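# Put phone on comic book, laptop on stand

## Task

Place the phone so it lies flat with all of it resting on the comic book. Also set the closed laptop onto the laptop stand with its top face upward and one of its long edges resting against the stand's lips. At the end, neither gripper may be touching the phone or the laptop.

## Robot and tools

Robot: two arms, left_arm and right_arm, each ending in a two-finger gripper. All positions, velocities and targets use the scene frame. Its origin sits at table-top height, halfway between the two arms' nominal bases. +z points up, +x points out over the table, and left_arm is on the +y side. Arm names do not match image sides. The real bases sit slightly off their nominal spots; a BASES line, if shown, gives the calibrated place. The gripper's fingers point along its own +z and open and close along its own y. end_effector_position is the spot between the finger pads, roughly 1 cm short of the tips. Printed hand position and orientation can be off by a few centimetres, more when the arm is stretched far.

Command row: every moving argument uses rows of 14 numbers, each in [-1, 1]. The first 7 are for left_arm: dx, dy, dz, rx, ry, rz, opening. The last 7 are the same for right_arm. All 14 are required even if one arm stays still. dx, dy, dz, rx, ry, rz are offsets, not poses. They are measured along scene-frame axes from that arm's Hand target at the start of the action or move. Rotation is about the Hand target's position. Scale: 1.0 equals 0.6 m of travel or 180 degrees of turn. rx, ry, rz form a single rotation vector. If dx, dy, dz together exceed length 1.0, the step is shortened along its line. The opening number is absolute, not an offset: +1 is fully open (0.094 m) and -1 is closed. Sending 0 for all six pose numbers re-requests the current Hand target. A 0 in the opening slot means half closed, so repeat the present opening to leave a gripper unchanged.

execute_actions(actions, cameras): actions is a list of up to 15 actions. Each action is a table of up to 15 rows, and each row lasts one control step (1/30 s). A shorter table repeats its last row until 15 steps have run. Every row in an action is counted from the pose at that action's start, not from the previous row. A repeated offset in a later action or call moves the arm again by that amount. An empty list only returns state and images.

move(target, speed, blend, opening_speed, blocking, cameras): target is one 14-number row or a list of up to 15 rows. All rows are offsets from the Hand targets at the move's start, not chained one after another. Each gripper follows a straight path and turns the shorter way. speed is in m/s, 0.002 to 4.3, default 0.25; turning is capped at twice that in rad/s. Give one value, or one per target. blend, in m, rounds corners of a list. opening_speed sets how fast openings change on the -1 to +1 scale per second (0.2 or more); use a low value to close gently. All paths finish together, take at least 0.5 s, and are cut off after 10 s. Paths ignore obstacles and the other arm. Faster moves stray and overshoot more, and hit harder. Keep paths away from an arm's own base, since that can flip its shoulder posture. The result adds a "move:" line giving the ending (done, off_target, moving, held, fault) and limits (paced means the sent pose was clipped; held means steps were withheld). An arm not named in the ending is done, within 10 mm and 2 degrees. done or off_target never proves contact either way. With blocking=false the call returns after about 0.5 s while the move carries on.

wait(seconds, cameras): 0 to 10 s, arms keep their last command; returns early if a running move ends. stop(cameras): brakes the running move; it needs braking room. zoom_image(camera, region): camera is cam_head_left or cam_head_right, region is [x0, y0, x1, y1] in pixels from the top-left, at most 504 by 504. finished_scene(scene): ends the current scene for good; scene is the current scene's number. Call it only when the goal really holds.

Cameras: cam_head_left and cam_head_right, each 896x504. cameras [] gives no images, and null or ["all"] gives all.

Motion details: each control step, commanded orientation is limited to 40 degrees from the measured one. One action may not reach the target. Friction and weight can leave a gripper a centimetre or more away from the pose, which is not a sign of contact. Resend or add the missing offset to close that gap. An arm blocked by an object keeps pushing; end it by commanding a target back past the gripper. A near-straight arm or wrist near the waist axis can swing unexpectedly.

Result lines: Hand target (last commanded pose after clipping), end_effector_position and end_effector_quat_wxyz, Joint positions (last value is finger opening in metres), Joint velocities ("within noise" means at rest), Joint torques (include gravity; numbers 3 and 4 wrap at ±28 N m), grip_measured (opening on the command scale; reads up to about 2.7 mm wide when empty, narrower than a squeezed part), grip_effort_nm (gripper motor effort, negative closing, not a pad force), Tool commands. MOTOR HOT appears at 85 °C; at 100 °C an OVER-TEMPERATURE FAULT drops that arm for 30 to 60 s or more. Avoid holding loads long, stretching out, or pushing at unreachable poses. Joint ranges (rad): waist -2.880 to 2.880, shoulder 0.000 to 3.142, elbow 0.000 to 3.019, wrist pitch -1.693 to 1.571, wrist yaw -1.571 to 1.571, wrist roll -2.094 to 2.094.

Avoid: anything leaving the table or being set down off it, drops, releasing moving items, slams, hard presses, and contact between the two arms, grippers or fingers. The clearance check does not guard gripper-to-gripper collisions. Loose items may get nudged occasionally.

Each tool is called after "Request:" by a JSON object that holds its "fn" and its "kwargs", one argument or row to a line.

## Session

Request:
{"fn": "execute_actions", "kwargs": {
  "actions": []
}}

Request:
{"fn": "zoom_image", "kwargs": {
  "camera": "cam_head_left",
  "region": [150, 130, 450, 430]
}}

Request:
{"fn": "zoom_image", "kwargs": {
  "camera": "cam_head_right",
  "region": [450, 130, 750, 430]
}}

Scene clock: 0.00 s.
left_arm: end_effector_position=(+0.5762, +0.0326, +0.2203) grip_measured=+1.000 grip_effort_nm=n/a end_effector_quat_wxyz=(+0.373, -0.189, +0.872, +0.255) | right_arm: end_effector_position=(+0.2773, -0.6663, +0.2408) grip_measured=+1.000 grip_effort_nm=n/a end_effector_quat_wxyz=(+0.133, +0.606, +0.784, +0.005)
Joint positions: left_arm=[-0.632 1.766 1.516 -1.115 -0.923 -0.928 0.094] | right_arm=[-0.891 1.408 1.311 -1.216 -0.069 0.44 0.094]
Joint velocities: within noise
Joint torques (N m): no reading
Motor temperatures (°C): left_arm=[23 26 32 24 26 24 27] | right_arm=[26 32 32 25 24 23 25]
Heat: left arm: hottest elbow 32 °C; right arm: hottest shoulder 32 °C.
Hand target: left_arm +0.5823, +0.0284, +0.2385; +0.386, -0.198, +0.868, +0.242 | right_arm +0.2820, -0.6720, +0.2484; +0.142, +0.605, +0.783, +0.003
Tool commands: left_gripper/opening=+1.0 right_gripper/opening=+1.0

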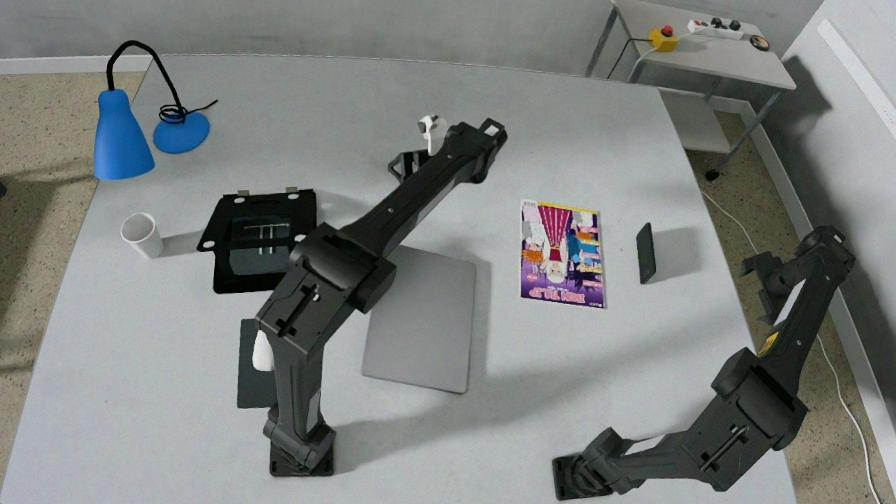

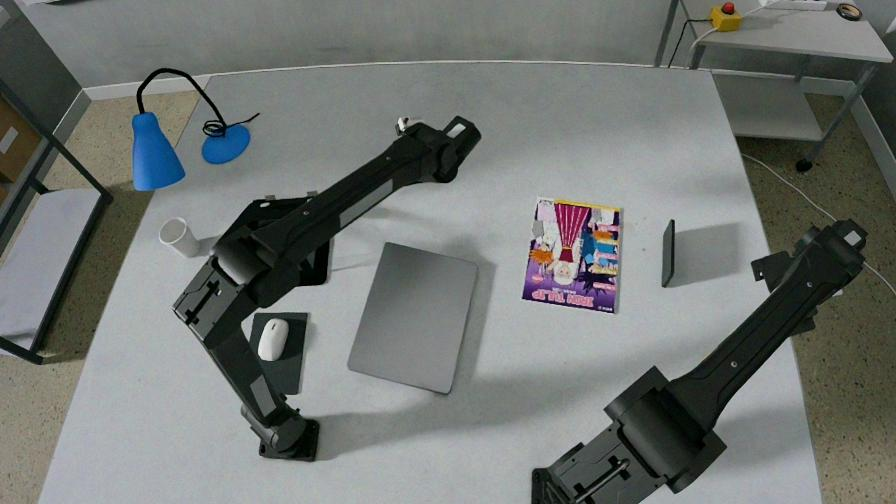

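Scaled by 1.680.

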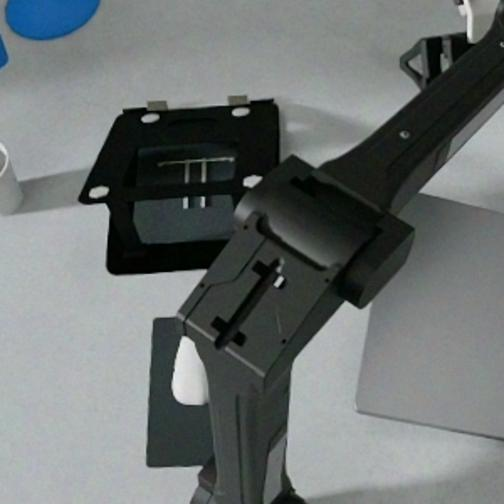

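Scaled by 1.680.

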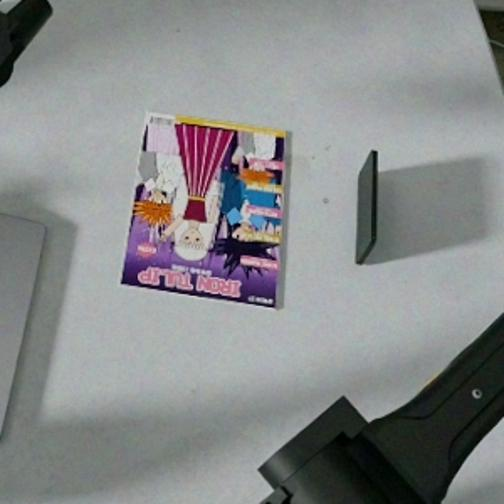

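Request:
{"fn": "move", "kwargs": {
  "target": [
    [-0.2,0.3,0.1,-0.161,0.257,-0.132,-1,0.335,0.175,-0.12,0.0067,0.0956,0.358,1],
    [-0.37,0.6,0.06,-0.161,0.257,-0.132,-1,0.335,0.175,-0.147,0.0067,0.0956,0.358,1]
  ]
}}

Request:
{"fn": "zoom_image", "kwargs": {
  "camera": "cam_head_left",
  "region": [590, 180, 710, 300]
}}

Request:
{"fn": "zoom_image", "kwargs": {
  "camera": "cam_head_left",
  "region": [180, 170, 520, 410]
}}

Request:
{"fn": "zoom_image", "kwargs": {
  "camera": "cam_head_right",
  "region": [180, 170, 520, 410]
}}

Scene clock: 16.60 s.
left_arm: end_effector_position=(+0.3638, +0.3860, +0.2703) grip_measured=-0.981 grip_effort_nm=-0.999 end_effector_quat_wxyz=(-0.011, +0.000, +1.000, -0.003) | right_arm: end_effector_position=(+0.4667, -0.5624, +0.1653) grip_measured=+1.000 grip_effort_nm=-0.002 end_effector_quat_wxyz=(-0.006, +0.099, +0.995, +0.003)
Joint positions: left_arm=[0.378 1.301 1.308 -1.601 -0.003 0.407 0.001] | right_arm=[-0.477 1.828 1.648 -1.404 -0.001 -0.274 0.094]
Joint velocities: within noise
Joint torques (N m): left_arm=[-1.32 -12.92 9.47 0.85 0.12 0.11] | right_arm=[0.91 -18.61 11.41 0.49 0.08 0.09]
Motor temperatures (°C): left_arm=[23 28 34 24 27 24 28] | right_arm=[26 33 37 25 24 23 25]
Heat: left arm: hottest elbow 34 °C; right arm: hottest elbow 37 °C.
Hand target: left_arm +0.3603, +0.3884, +0.2744; +0.001, +0.000, +1.000, +0.000 | right_arm +0.4831, -0.5669, +0.1603; +0.000, +0.091, +0.996, -0.001
Off the commanded pose: left_arm 0.006 m, 1 deg | right_arm 0.018 m, 1 deg.
move: off_target (right_arm)

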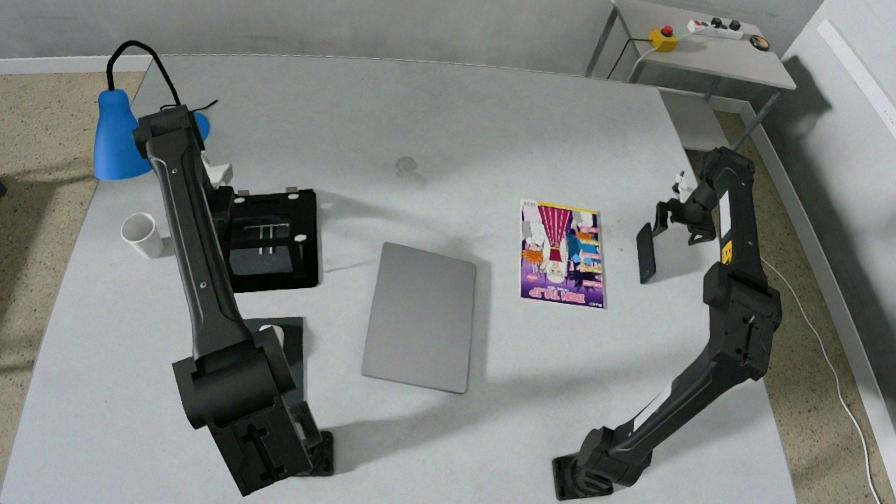

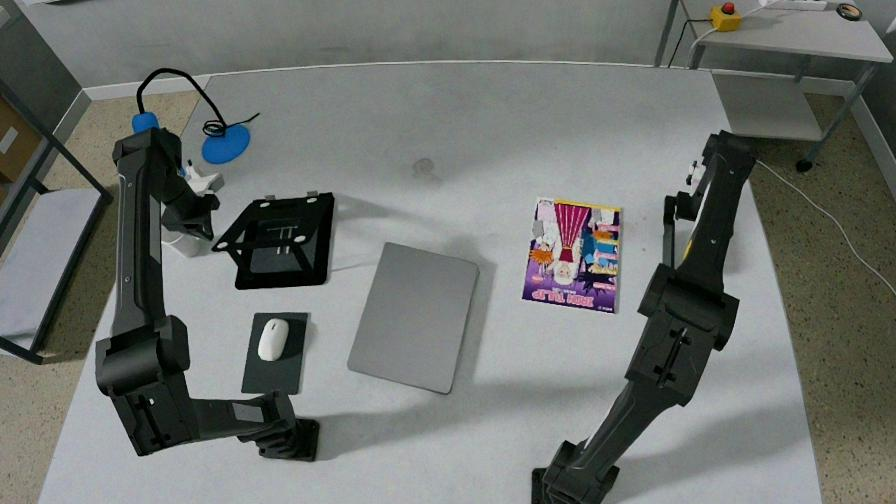

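Scaled by 4.200.

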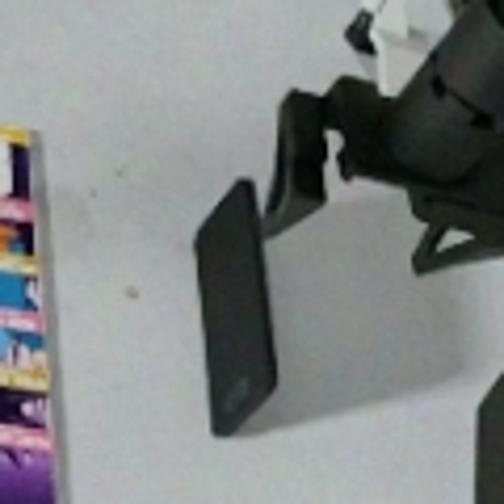

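Scaled by 1.482.

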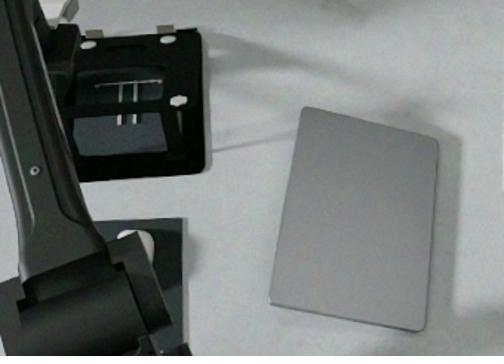

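Scaled by 1.482.

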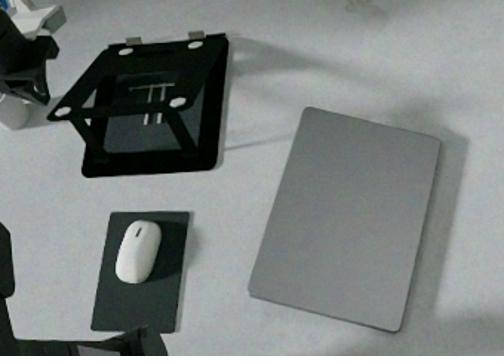

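Request:
{"fn": "move", "kwargs": {
  "target": [
    [0,0,0,0,0,0,-1,0.02,0,-0.19,0,0,0,1],
    [0,0,0,0,0,0,-1,0.02,0,-0.19,0,0,0,-1],
    [0,0,0,0,0,0,-1,0.02,0,0.02,0,0,0,-1]
  ],
  "opening_speed": 0.7,
  "speed": [0.15,0.15,0.2]
}}

Request:
{"fn": "zoom_image", "kwargs": {
  "camera": "cam_head_left",
  "region": [590, 160, 710, 280]
}}

Scene clock: 25.77 s.
left_arm: end_effector_position=(+0.3638, +0.3860, +0.2703) grip_measured=-0.981 grip_effort_nm=-1.004 end_effector_quat_wxyz=(-0.011, +0.001, +1.000, -0.003) | right_arm: end_effector_position=(+0.4773, -0.5637, +0.1493) grip_measured=-0.846 grip_effort_nm=-1.038 end_effector_quat_wxyz=(-0.023, +0.095, +0.995, +0.009)
Joint positions: left_arm=[0.378 1.301 1.308 -1.601 -0.003 0.407 0.001] | right_arm=[-0.47 1.887 1.69 -1.424 0 -0.274 0.007]
Joint velocities: within noise
Joint torques (N m): left_arm=[-1.26 -11.93 9.35 0.59 0.17 0.14] | right_arm=[1.03 -22.89 13.04 -0.31 0.07 0.16]
Motor temperatures (°C): left_arm=[23 27 34 24 27 24 28] | right_arm=[26 33 38 25 24 23 26]
Heat: left arm: hottest elbow 34 °C; right arm: hottest elbow 38 °C.
Hand target: left_arm +0.3603, +0.3884, +0.2744; +0.001, +0.000, +1.000, +0.000 | right_arm +0.4951, -0.5671, +0.1723; +0.000, +0.092, +0.996, -0.001
Off the commanded pose: left_arm 0.006 m, 1 deg | right_arm 0.029 m, 3 deg.
move: off_target (right_arm); target 2's new opening was sent with right_arm's hand 0.020 m and 1 deg from that target

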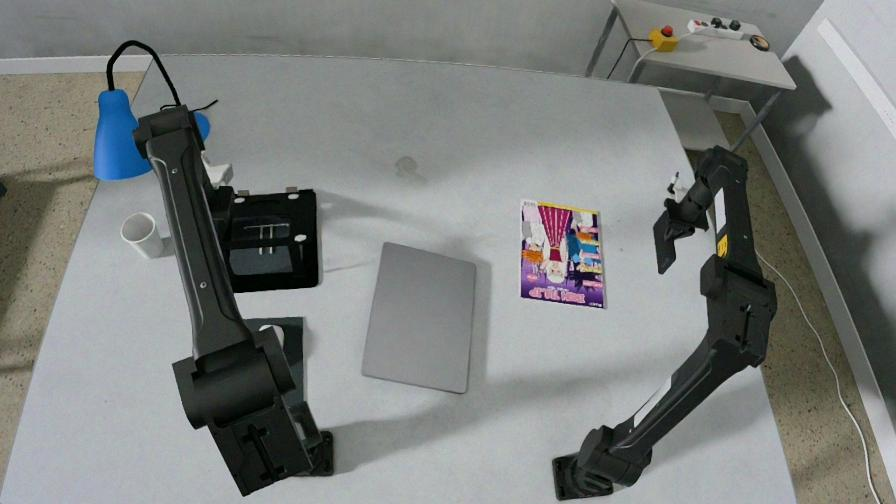

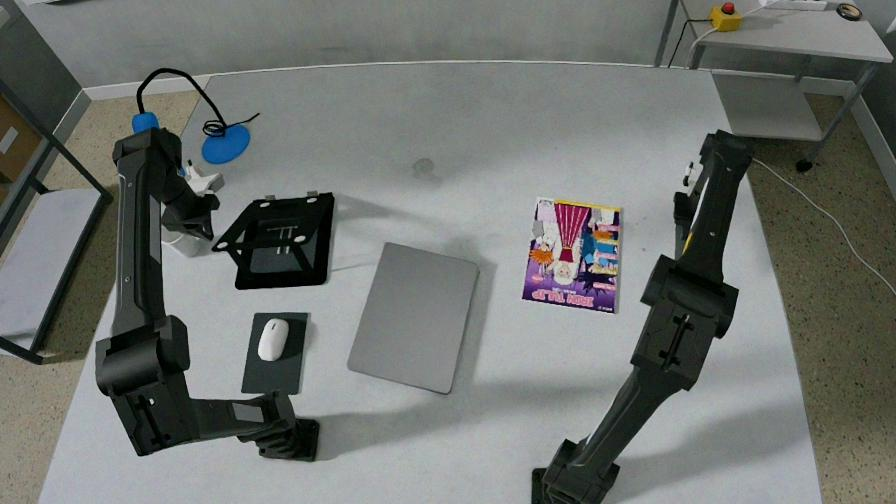

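Scaled by 4.200.

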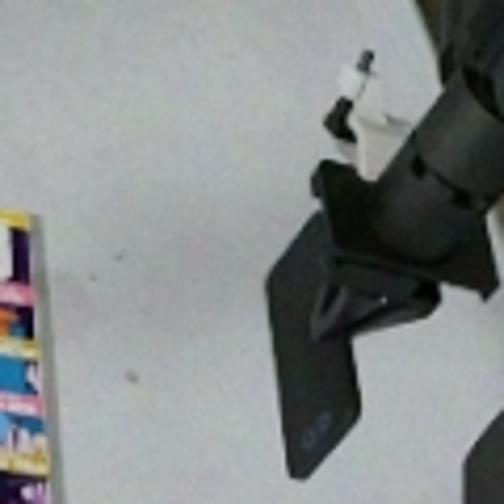

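Request:
{"fn": "move", "kwargs": {
  "target": [
    [0,0,0,0,0,0,-1,-0.015,0.33,0.04,0.328,-0.058,0,-1],
    [0,0,0,0,0,0,-1,-0.015,0.335,-0.15,0.328,-0.058,0,-1]
  ],
  "speed": [0.25,0.15]
}}

Request:
{"fn": "zoom_image", "kwargs": {
  "camera": "cam_head_left",
  "region": [490, 160, 670, 320]
}}

Request:
{"fn": "zoom_image", "kwargs": {
  "camera": "cam_head_right",
  "region": [490, 160, 670, 320]
}}

Scene clock: 35.30 s.
left_arm: end_effector_position=(+0.3638, +0.3860, +0.2703) grip_measured=-0.981 grip_effort_nm=-1.004 end_effector_quat_wxyz=(-0.011, +0.001, +1.000, -0.003) | right_arm: end_effector_position=(+0.4847, -0.3724, +0.0883) grip_measured=-0.847 grip_effort_nm=-1.038 end_effector_quat_wxyz=(+0.046, +0.082, +0.865, +0.493)
Joint positions: left_arm=[0.378 1.301 1.308 -1.601 -0.003 0.407 0.001] | right_arm=[-0.41 1.975 1.403 -1.349 -0.998 -0.408 0.007]
Joint velocities: within noise
Joint torques (N m): left_arm=[-0.79 -12.81 9.26 0.4 0.1 0.08] | right_arm=[1.2 -20.66 6.65 -0.08 -0.73 0.1]
Motor temperatures (°C): left_arm=[23 27 35 24 27 24 28] | right_arm=[26 34 38 25 24 23 26]
Heat: left arm: hottest elbow 35 °C; right arm: hottest elbow 38 °C.
Hand target: left_arm +0.3603, +0.3884, +0.2744; +0.001, +0.000, +1.000, +0.000 | right_arm +0.4860, -0.3661, +0.0823; +0.041, +0.079, +0.863, +0.497
Off the commanded pose: left_arm 0.006 m, 1 deg | right_arm 0.009 m, 1 deg.
move: done

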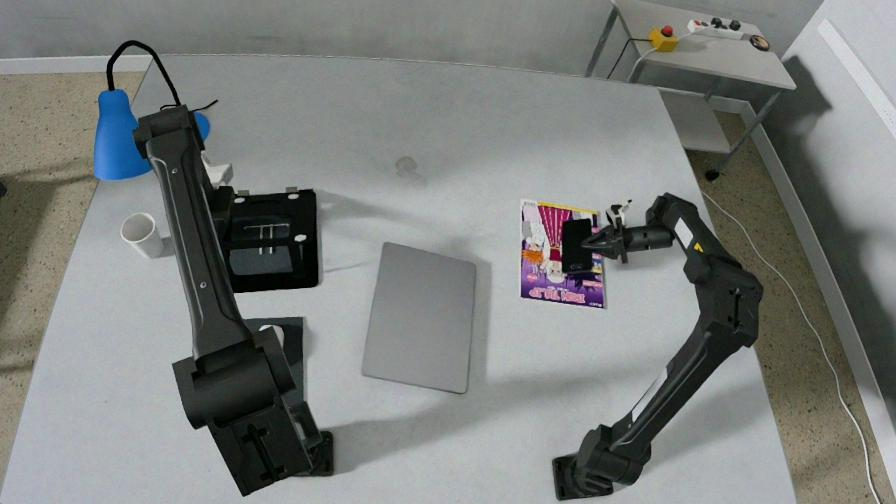

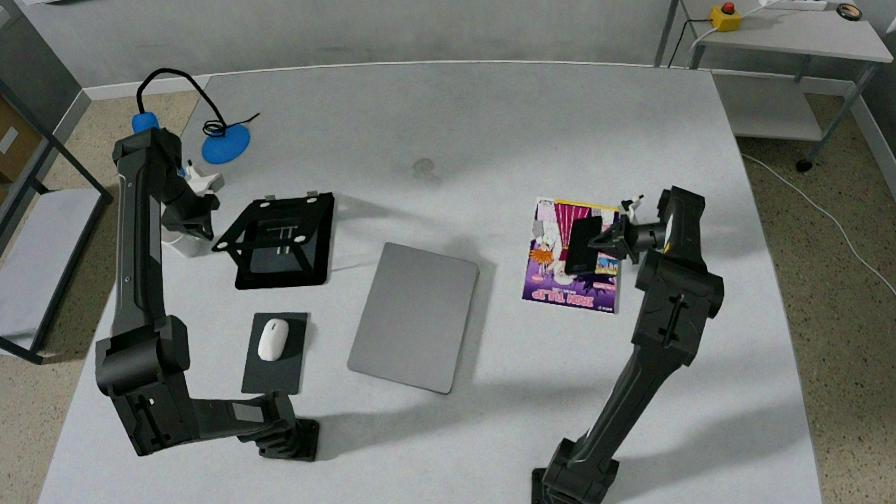

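Scaled by 2.800.

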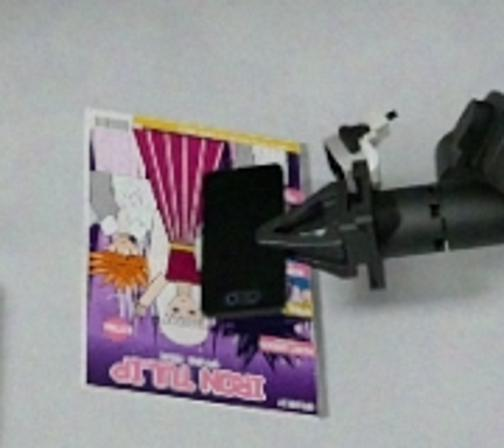

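Scaled by 2.800.

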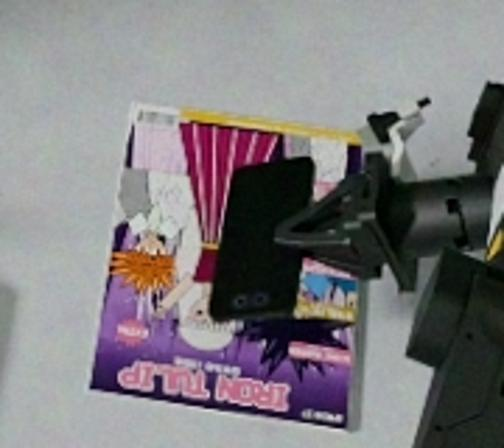

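Request:
{"fn": "move", "kwargs": {
  "target": [
    [0,0,0,0,0,0,-1,0,0.013,-0.09,0,0,0.0,-1],
    [0,0,0,0,0,0,-1,0,0.013,-0.09,0,0,0.0,-0.6],
    [0,0,0,0,0,0,-1,-0.02,-0.1,-0.045,0,0,0.0,-0.6],
    [0,0,0,0,0,0,-1,-0.02,-0.2,0.2,0,0,0.0,-0.6]
  ],
  "speed": [0.08,0.1,0.12,0.25],
  "opening_speed": 0.4
}}

Request:
{"fn": "zoom_image", "kwargs": {
  "camera": "cam_head_left",
  "region": [490, 160, 670, 320]
}}

Scene clock: 44.47 s.
left_arm: end_effector_position=(+0.3638, +0.3860, +0.2703) grip_measured=-0.981 grip_effort_nm=-1.004 end_effector_quat_wxyz=(-0.011, +0.001, +1.000, -0.003) | right_arm: end_effector_position=(+0.4661, -0.4762, +0.1981) grip_measured=-0.601 grip_effort_nm=0.061 end_effector_quat_wxyz=(+0.092, +0.108, +0.874, +0.464)
Joint positions: left_arm=[0.378 1.301 1.308 -1.601 -0.003 0.407 0.001] | right_arm=[-0.597 1.887 1.6 -1.671 -0.932 -0.541 0.019]
Joint velocities: within noise
Joint torques (N m): left_arm=[-1.14 -12.22 9.31 0.79 0.1 0.14] | right_arm=[-0.03 -19.19 10.69 -0.83 -0.49 0.15]
Motor temperatures (°C): left_arm=[23 27 35 24 27 24 29] | right_arm=[26 35 38 25 24 23 26]
Heat: left arm: hottest elbow 35 °C; right arm: hottest elbow 38 °C.
Hand target: left_arm +0.3603, +0.3884, +0.2744; +0.001, +0.000, +1.000, +0.000 | right_arm +0.4741, -0.4860, +0.2024; +0.041, +0.079, +0.863, +0.497
Off the commanded pose: left_arm 0.006 m, 1 deg | right_arm 0.013 m, 8 deg.
joint sent to its limit (right arm) — joint 4 (wrist pitch), lower limit. The joint targets are off in orientation, not in position.
move: off_target (right_arm); target 2's new opening was sent with right_arm's hand 0.017 m and 2 deg from that target

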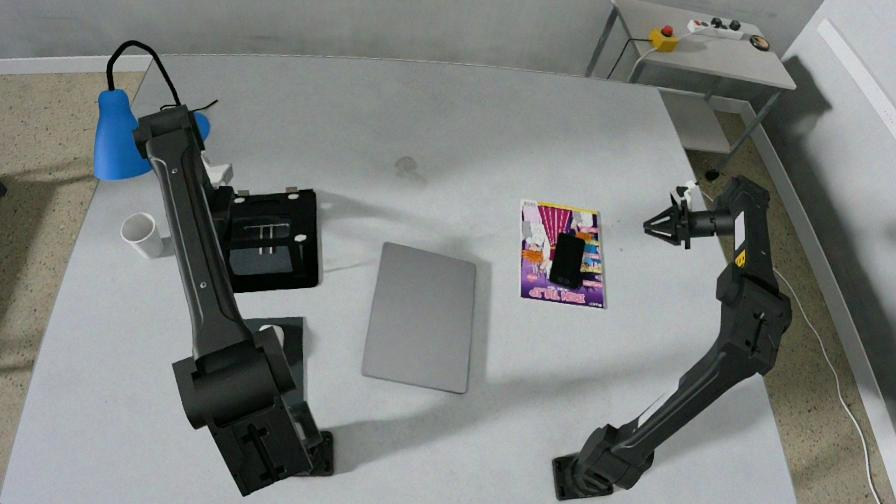

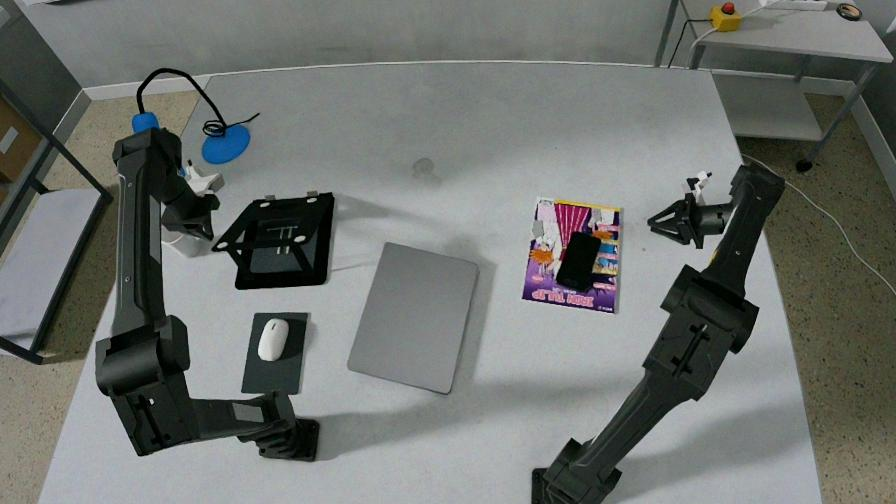

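Scaled by 2.800.

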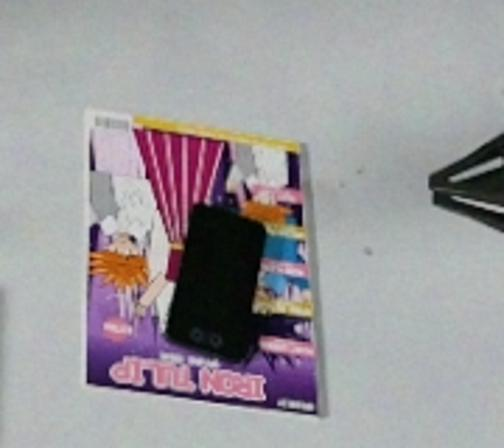

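Request:
{"fn": "move", "kwargs": {
  "target": [
    [0.15,-0.4,-0.2,0,0,0,-1,0,0,0,0,0,0,-0.6],
    [0.15,-0.4,-0.433,0,0,0,-1,0,0,0,0,0,0,-0.6]
  ]
}}

Request:
{"fn": "zoom_image", "kwargs": {
  "camera": "cam_head_right",
  "region": [320, 200, 500, 380]
}}

Scene clock: 63.60 s.
left_arm: end_effector_position=(+0.4486, +0.1511, +0.0153) grip_measured=-0.981 grip_effort_nm=-0.999 end_effector_quat_wxyz=(-0.005, +0.002, +1.000, +0.000) | right_arm: end_effector_position=(+0.4661, -0.4762, +0.1981) grip_measured=-0.601 grip_effort_nm=0.061 end_effector_quat_wxyz=(+0.091, +0.109, +0.874, +0.464)
Joint positions: left_arm=[-0.242 1.682 1.009 -0.906 0.003 -0.21 0.001] | right_arm=[-0.597 1.887 1.6 -1.671 -0.932 -0.54 0.019]
Joint velocities: within noise
Joint torques (N m): left_arm=[-2.26 -15.79 7.69 0.54 -0.13 -0.05] | right_arm=[0.03 -19.96 10.77 -0.8 -0.52 0.16]
Motor temperatures (°C): left_arm=[23 27 35 24 26 23 29] | right_arm=[26 36 38 25 24 23 26]
Heat: left arm: hottest elbow 35 °C; right arm: hottest elbow 38 °C.
Hand target: left_arm +0.4503, +0.1484, +0.0148; +0.001, +0.000, +1.000, +0.000 | right_arm +0.4741, -0.4860, +0.2024; +0.041, +0.079, +0.863, +0.497
Off the commanded pose: left_arm 0.003 m, 1 deg | right_arm 0.013 m, 8 deg.
joint sent to its limit (right arm) — joint 4 (wrist pitch), lower limit. The joint targets are off in orientation, not in position.
move: off_target (right_arm)

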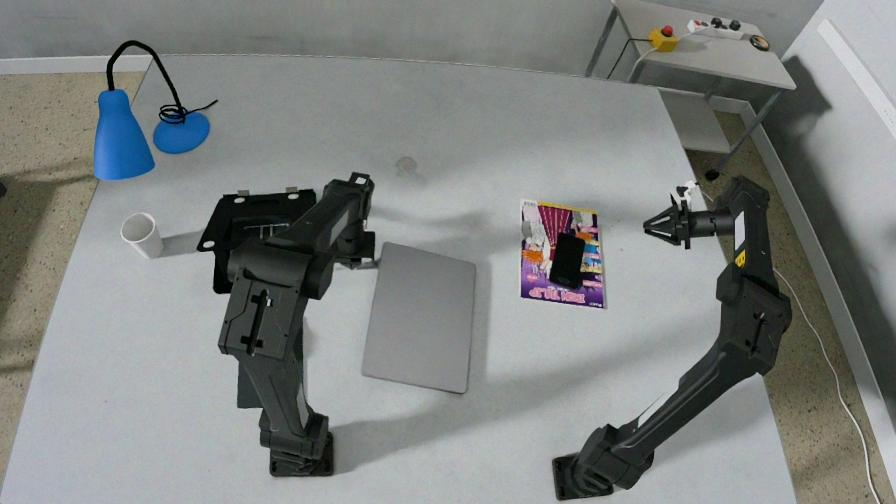

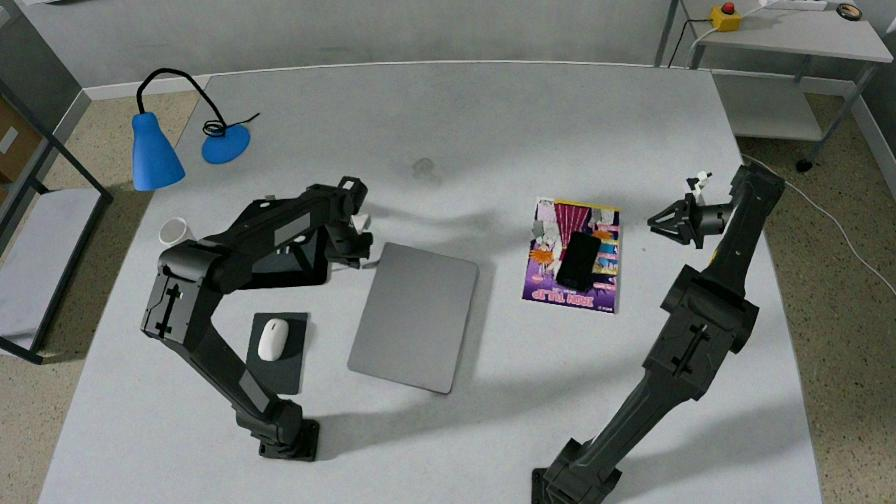

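Scaled by 2.800.

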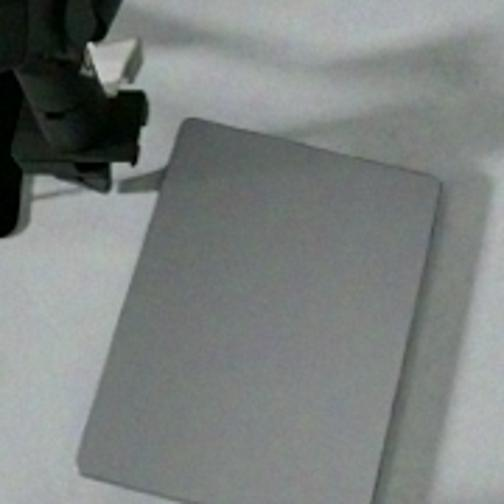

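Request:
{"fn": "move", "kwargs": {
  "target": [
    [0.017,-0.213,0,0,0,0,-1,0,0,0,0,0,0,-0.6],
    [-0.003,-0.34,0,0,0,0,-1,0,0,0,0,0,0,-0.6],
    [-0.06,-0.44,0,0,0,0,-1,0,0,0,0,0,0,-0.6]
  ],
  "speed": 0.11
}}

Scene clock: 69.37 s.
left_arm: end_effector_position=(+0.4077, -0.0973, +0.0126) grip_measured=-0.981 grip_effort_nm=-0.989 end_effector_quat_wxyz=(-0.002, -0.003, +1.000, +0.006) | right_arm: end_effector_position=(+0.4661, -0.4762, +0.1981) grip_measured=-0.601 grip_effort_nm=0.061 end_effector_quat_wxyz=(+0.091, +0.109, +0.874, +0.464)
Joint positions: left_arm=[-0.764 1.86 1.261 -0.982 -0.006 -0.741 0.001] | right_arm=[-0.597 1.887 1.6 -1.671 -0.932 -0.54 0.019]
Joint velocities: within noise
Joint torques (N m): left_arm=[-2.61 -16.67 12.92 0.06 0.14 -0.12] | right_arm=[-0.03 -20.01 10.78 -0.8 -0.52 0.16]
Motor temperatures (°C): left_arm=[23 27 35 24 26 23 29] | right_arm=[26 36 39 25 24 23 26]
Heat: left arm: hottest elbow 35 °C; right arm: hottest elbow 39 °C.
Hand target: left_arm +0.4143, -0.1156, +0.0146; +0.001, +0.000, +1.000, +0.000 | right_arm +0.4741, -0.4860, +0.2024; +0.041, +0.079, +0.863, +0.497
Off the commanded pose: left_arm 0.020 m, 1 deg | right_arm 0.013 m, 8 deg.
joint sent to its limit (right arm) — joint 4 (wrist pitch), lower limit. The joint targets are off in orientation, not in position.
move: off_target (left_arm, right_arm)

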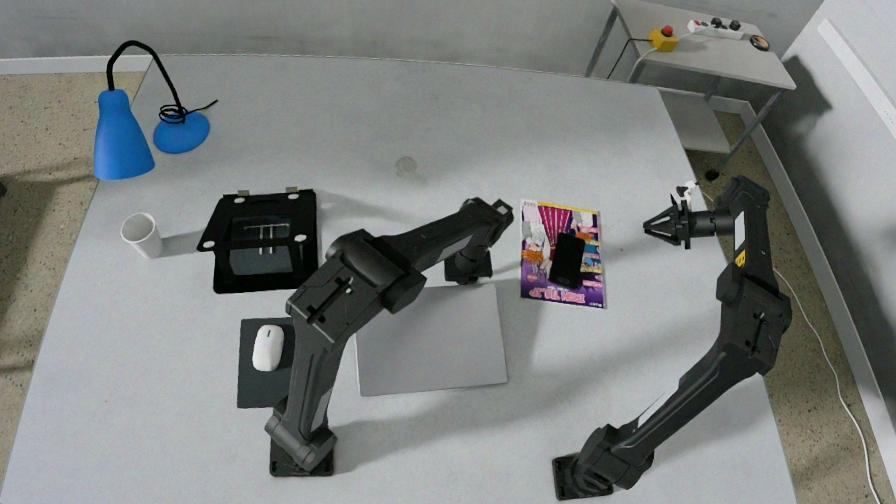

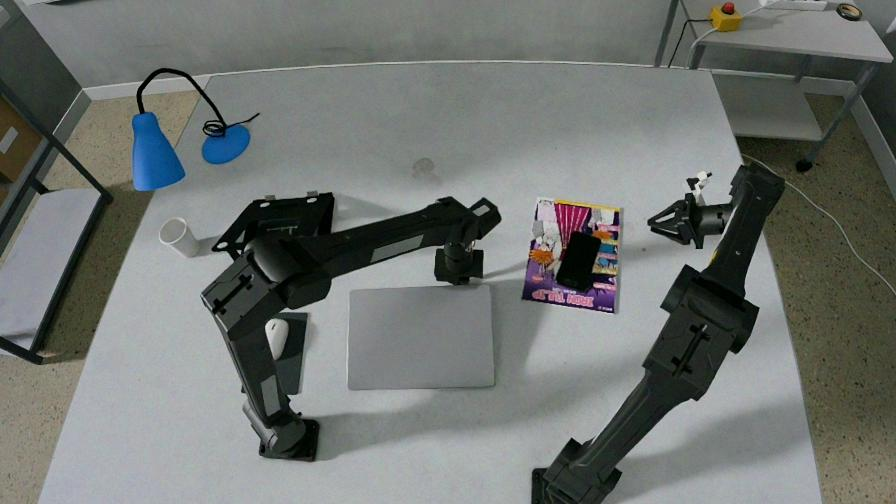

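Request:
{"fn": "move", "kwargs": {
  "target": [
    [0.077,0.0,0,0,0,0,-1,0,0,0,0,0,0,-0.6],
    [0.077,0.19,0,0,0,0,-1,0,0,0,0,0,0,-0.6],
    [-0.115,0.19,0,0,0,0,-1,0,0,0,0,0,0,-0.6],
    [-0.07,0.19,0,0,0,0,-1,0,0,0,0,0,0,-0.6],
    [-0.07,0.22,0.42,0,0,0,-1,0,0,0,0,0,0,-0.6],
    [-0.12,0.75,0.42,0,0,0,-1,0,0,0,0,0,0,-0.6]
  ],
  "speed": [0.12,0.15,0.11,0.15,0.3,0.4]
}}

Request:
{"fn": "zoom_image", "kwargs": {
  "camera": "cam_head_left",
  "region": [180, 170, 540, 410]
}}

Request:
{"fn": "zoom_image", "kwargs": {
  "camera": "cam_head_right",
  "region": [180, 170, 540, 410]
}}

Scene clock: 83.73 s.
left_arm: end_effector_position=(+0.3394, +0.3296, +0.2627) grip_measured=-0.981 grip_effort_nm=-0.989 end_effector_quat_wxyz=(-0.001, +0.001, +1.000, +0.001) | right_arm: end_effector_position=(+0.4661, -0.4762, +0.1981) grip_measured=-0.601 grip_effort_nm=0.061 end_effector_quat_wxyz=(+0.091, +0.109, +0.874, +0.464)
Joint positions: left_arm=[0.246 1.176 1.182 -1.578 -0.003 0.277 0.001] | right_arm=[-0.597 1.887 1.6 -1.671 -0.932 -0.54 0.019]
Joint velocities: within noise
Joint torques (N m): left_arm=[-1.03 -8.47 11.85 0.23 0.14 0.11] | right_arm=[-0.03 -19.96 10.76 -0.81 -0.52 0.16]
Motor temperatures (°C): left_arm=[23 28 36 24 26 23 29] | right_arm=[26 36 39 25 24 23 25]
Heat: left arm: hottest elbow 36 °C; right arm: hottest elbow 39 °C.
Hand target: left_arm +0.3424, +0.3345, +0.2667; +0.001, +0.000, +1.000, +0.000 | right_arm +0.4741, -0.4860, +0.2024; +0.041, +0.079, +0.863, +0.497
Off the commanded pose: left_arm 0.007 m, 0 deg | right_arm 0.013 m, 8 deg.
joint sent to its limit (right arm) — joint 4 (wrist pitch), lower limit. The joint targets are off in orientation, not in position.
move: off_target (right_arm)

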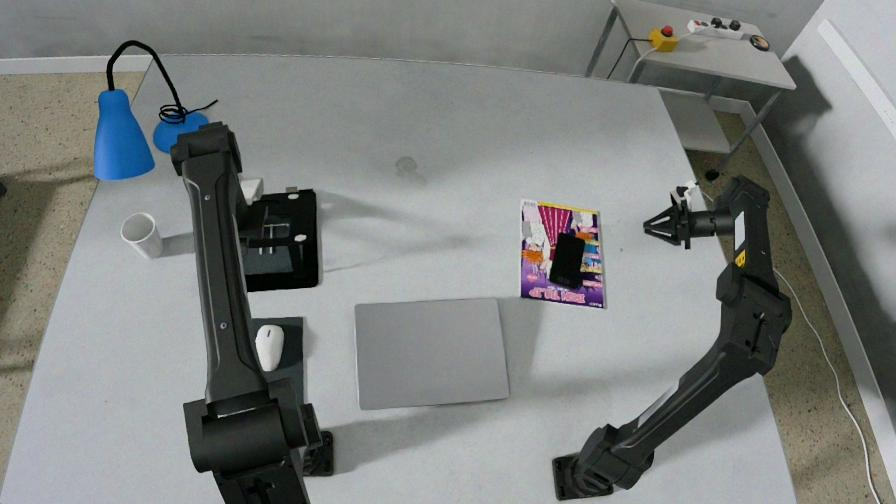

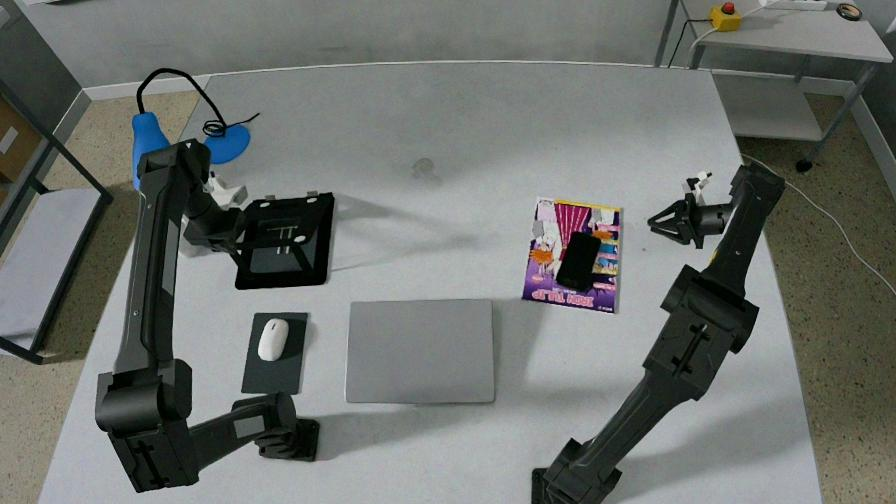

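Scaled by 1.400.

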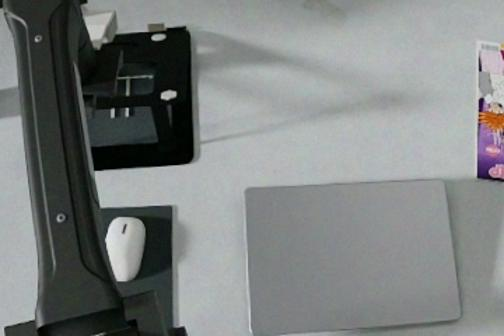

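Scaled by 1.400.

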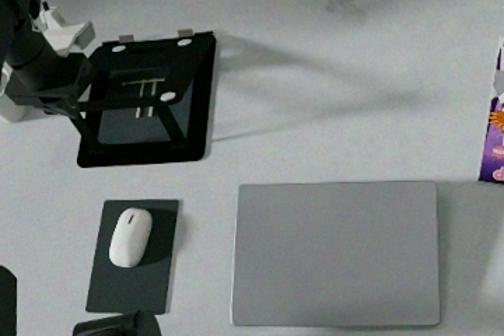

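Request:
{"fn": "move", "kwargs": {
  "target": [
    [-0.08,0,0.03,-0.245,-0.283,0.489,0.6,0,0,0,0,0,0,-0.6],
    [0.045,-0.0125,-0.14,-0.245,-0.283,0.489,0.6,0,0,0,0,0,0,-0.6]
  ]
}}

Request:
{"fn": "move", "kwargs": {
  "target": [
    [0.107,0,-0.06,0,0,0,0.6,0,0,0,0,0,0,-0.6],
    [0.157,0,-0.097,0,0,0,0.6,0,0,0,0,0,0,-0.6]
  ],
  "speed": 0.1
}}

Request:
{"fn": "zoom_image", "kwargs": {
  "camera": "cam_head_left",
  "region": [190, 180, 330, 300]
}}

Request:
{"fn": "zoom_image", "kwargs": {
  "camera": "cam_head_right",
  "region": [200, 180, 340, 300]
}}

Scene clock: 96.07 s.
left_arm: end_effector_position=(+0.3658, +0.3305, +0.1833) grip_measured=+0.598 grip_effort_nm=0.129 end_effector_quat_wxyz=(-0.379, +0.657, -0.567, +0.322) | right_arm: end_effector_position=(+0.4661, -0.4762, +0.1981) grip_measured=-0.601 grip_effort_nm=0.061 end_effector_quat_wxyz=(+0.091, +0.109, +0.874, +0.464)
Joint positions: left_arm=[0.306 0.685 0.381 -0.234 0.156 -1.471 0.075] | right_arm=[-0.597 1.887 1.6 -1.671 -0.932 -0.54 0.019]
Joint velocities: within noise
Joint torques (N m): left_arm=[-2.49 -2.2 11.07 2.45 -0.15 -0.01] | right_arm=[-0.03 -19.9 10.77 -0.79 -0.52 0.16]
Motor temperatures (°C): left_arm=[23 27 36 24 26 23 29] | right_arm=[26 37 40 25 24 23 25]
Heat: left arm: hottest elbow 36 °C; right arm: hottest elbow 40 °C.
Hand target: left_arm +0.3694, +0.3269, +0.1826; -0.379, +0.654, -0.567, +0.327 | right_arm +0.4741, -0.4860, +0.2024; +0.041, +0.079, +0.863, +0.497
Off the commanded pose: left_arm 0.005 m, 1 deg | right_arm 0.013 m, 8 deg.
joint sent to its limit (right arm) — joint 4 (wrist pitch), lower limit. The joint targets are off in orientation, not in position.
move: off_target (right_arm)

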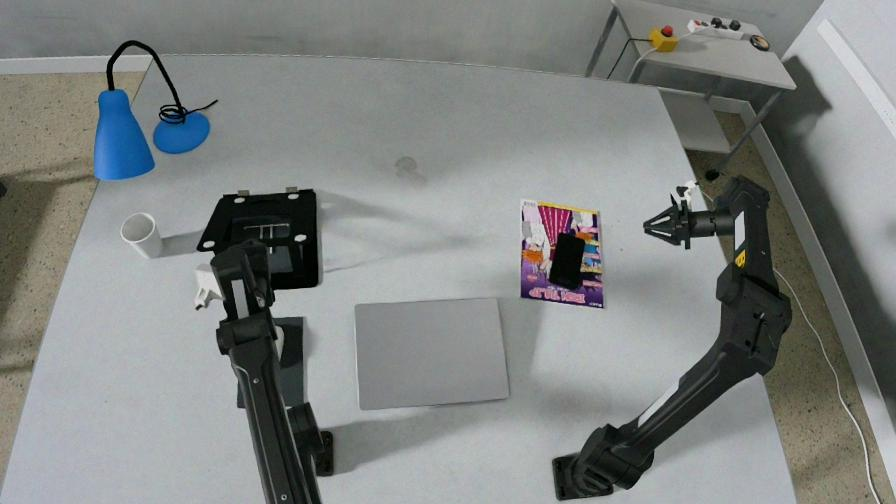

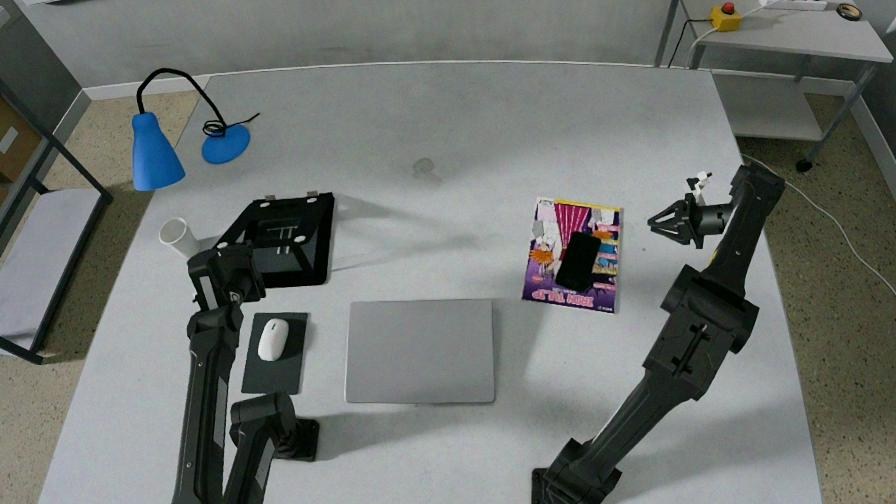

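Scene clock: 97.87 s.
left_arm: end_effector_position=(+0.4335, +0.3258, +0.0964) grip_measured=+0.598 grip_effort_nm=0.110 end_effector_quat_wxyz=(-0.356, +0.669, -0.576, +0.306) | right_arm: end_effector_position=(+0.4661, -0.4762, +0.1981) grip_measured=-0.601 grip_effort_nm=0.056 end_effector_quat_wxyz=(+0.091, +0.109, +0.874, +0.464)
Joint positions: left_arm=[0.204 1.179 0.385 0.2 0.068 -1.522 0.075] | right_arm=[-0.597 1.887 1.6 -1.671 -0.932 -0.54 0.019]
Joint velocities: within noise
Joint torques (N m): left_arm=[-3.37 -6.24 14.48 2.43 -0.13 0] | right_arm=[-0.03 -19.84 10.77 -0.77 -0.52 0.16]
Motor temperatures (°C): left_arm=[23 27 36 24 26 23 29] | right_arm=[26 37 40 25 24 23 25]
Heat: left arm: hottest elbow 36 °C; right arm: hottest elbow 40 °C.
Hand target: left_arm +0.4635, +0.3270, +0.1244; -0.379, +0.654, -0.567, +0.327 | right_arm +0.4741, -0.4860, +0.2024; +0.041, +0.079, +0.863, +0.497
Off the commanded pose: left_arm 0.041 m, 4 deg | right_arm 0.013 m, 8 deg.
joint sent to its limit (right arm) — joint 4 (wrist pitch), lower limit. The joint targets are off in orientation, not in position.
move: off_target (left_arm, right_arm)

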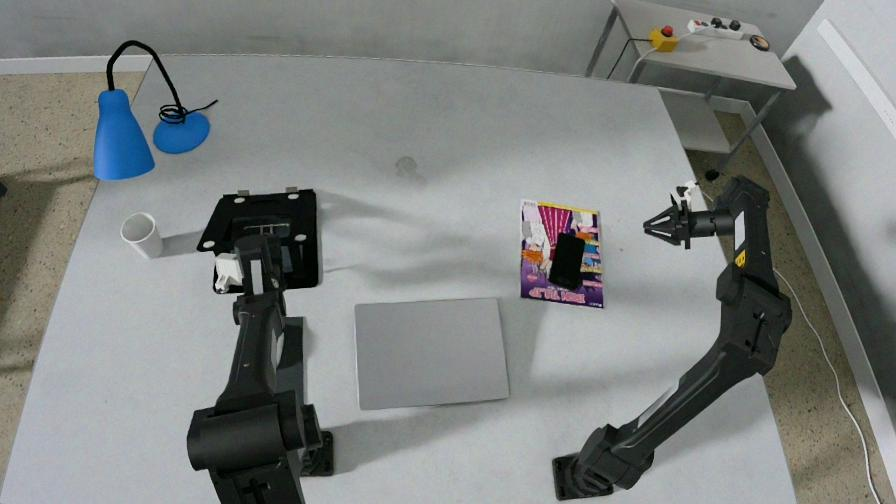

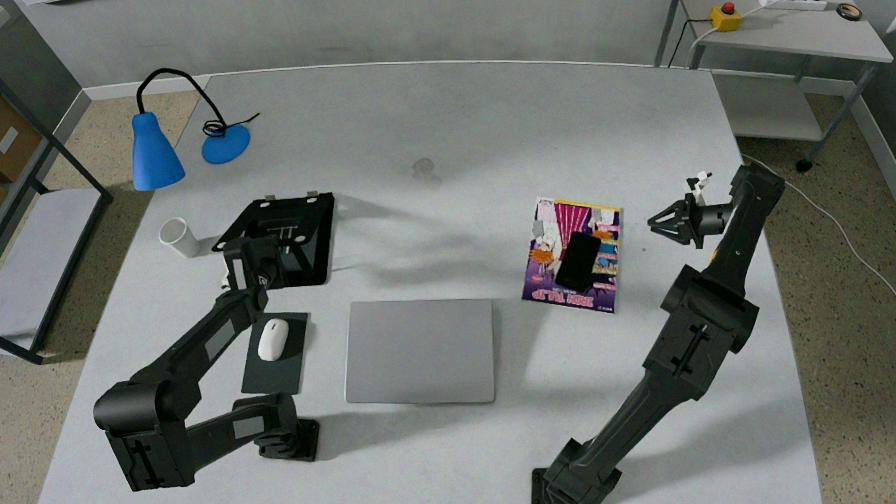

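Scaled by 3.600.

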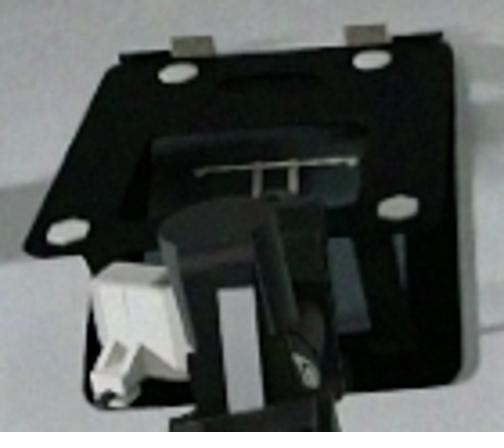

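Scaled by 3.600.

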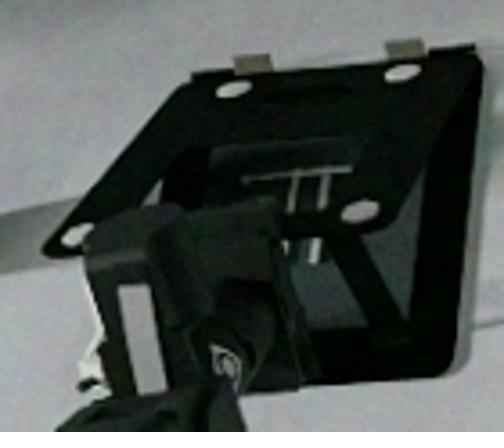

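Request:
{"fn": "move", "kwargs": {
  "target": [
    [0.0,0.0,0.0,0,0,0,-1,0,0,0,0,0,0,-0.6],
    [0.01,-0.41,0.015,0,0,0,-1,0,0,0,0,0,0,-0.6]
  ],
  "opening_speed": 0.5,
  "speed": [0.1,0.11]
}}

Scene clock: 106.07 s.
left_arm: end_effector_position=(+0.4558, +0.1075, +0.1240) grip_measured=-0.952 grip_effort_nm=-1.009 end_effector_quat_wxyz=(-0.386, +0.669, -0.551, +0.317) | right_arm: end_effector_position=(+0.4661, -0.4762, +0.1981) grip_measured=-0.601 grip_effort_nm=0.061 end_effector_quat_wxyz=(+0.091, +0.109, +0.874, +0.464)
Joint positions: left_arm=[-0.559 1.293 0.552 0.082 -0.611 -1.986 0.002] | right_arm=[-0.597 1.887 1.6 -1.671 -0.932 -0.54 0.019]
Joint velocities: within noise
Joint torques (N m): left_arm=[-3.78 -7.77 14.01 0.75 0.27 0.23] | right_arm=[0.03 -19.9 10.78 -0.81 -0.52 0.16]
Motor temperatures (°C): left_arm=[23 27 36 24 26 23 29] | right_arm=[26 37 40 25 25 23 25]
Heat: left arm: hottest elbow 36 °C; right arm: hottest elbow 40 °C.
Hand target: left_arm +0.4696, +0.0810, +0.1336; -0.379, +0.654, -0.567, +0.327 | right_arm +0.4741, -0.4860, +0.2024; +0.041, +0.079, +0.863, +0.497
Off the commanded pose: left_arm 0.031 m, 3 deg | right_arm 0.013 m, 8 deg.
joint sent to its limit (right arm) — joint 4 (wrist pitch), lower limit. The joint targets are off in orientation, not in position.
move: off_target (left_arm, right_arm)

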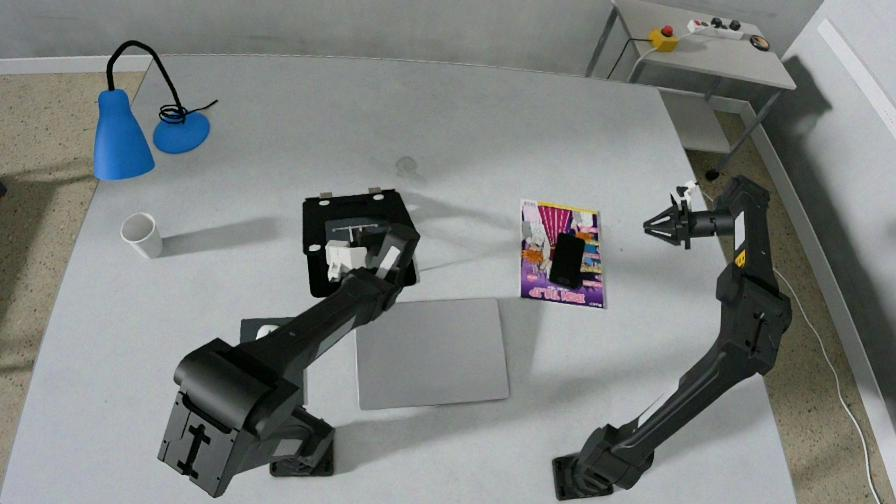

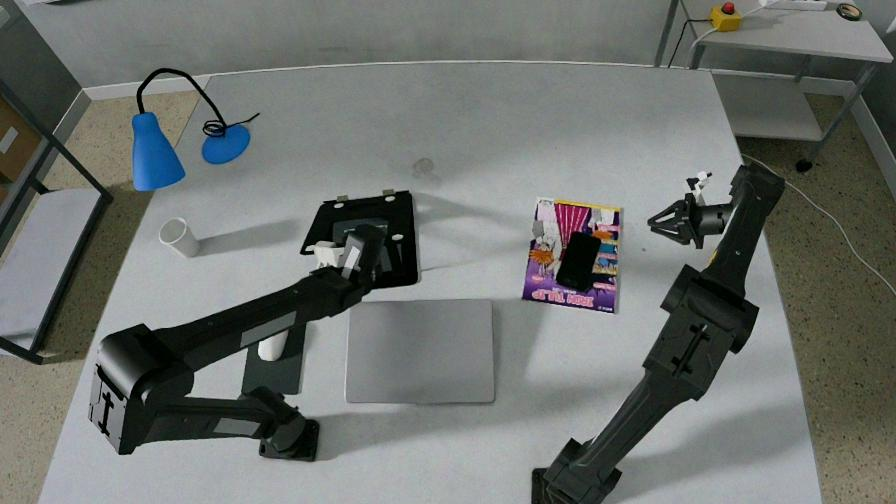

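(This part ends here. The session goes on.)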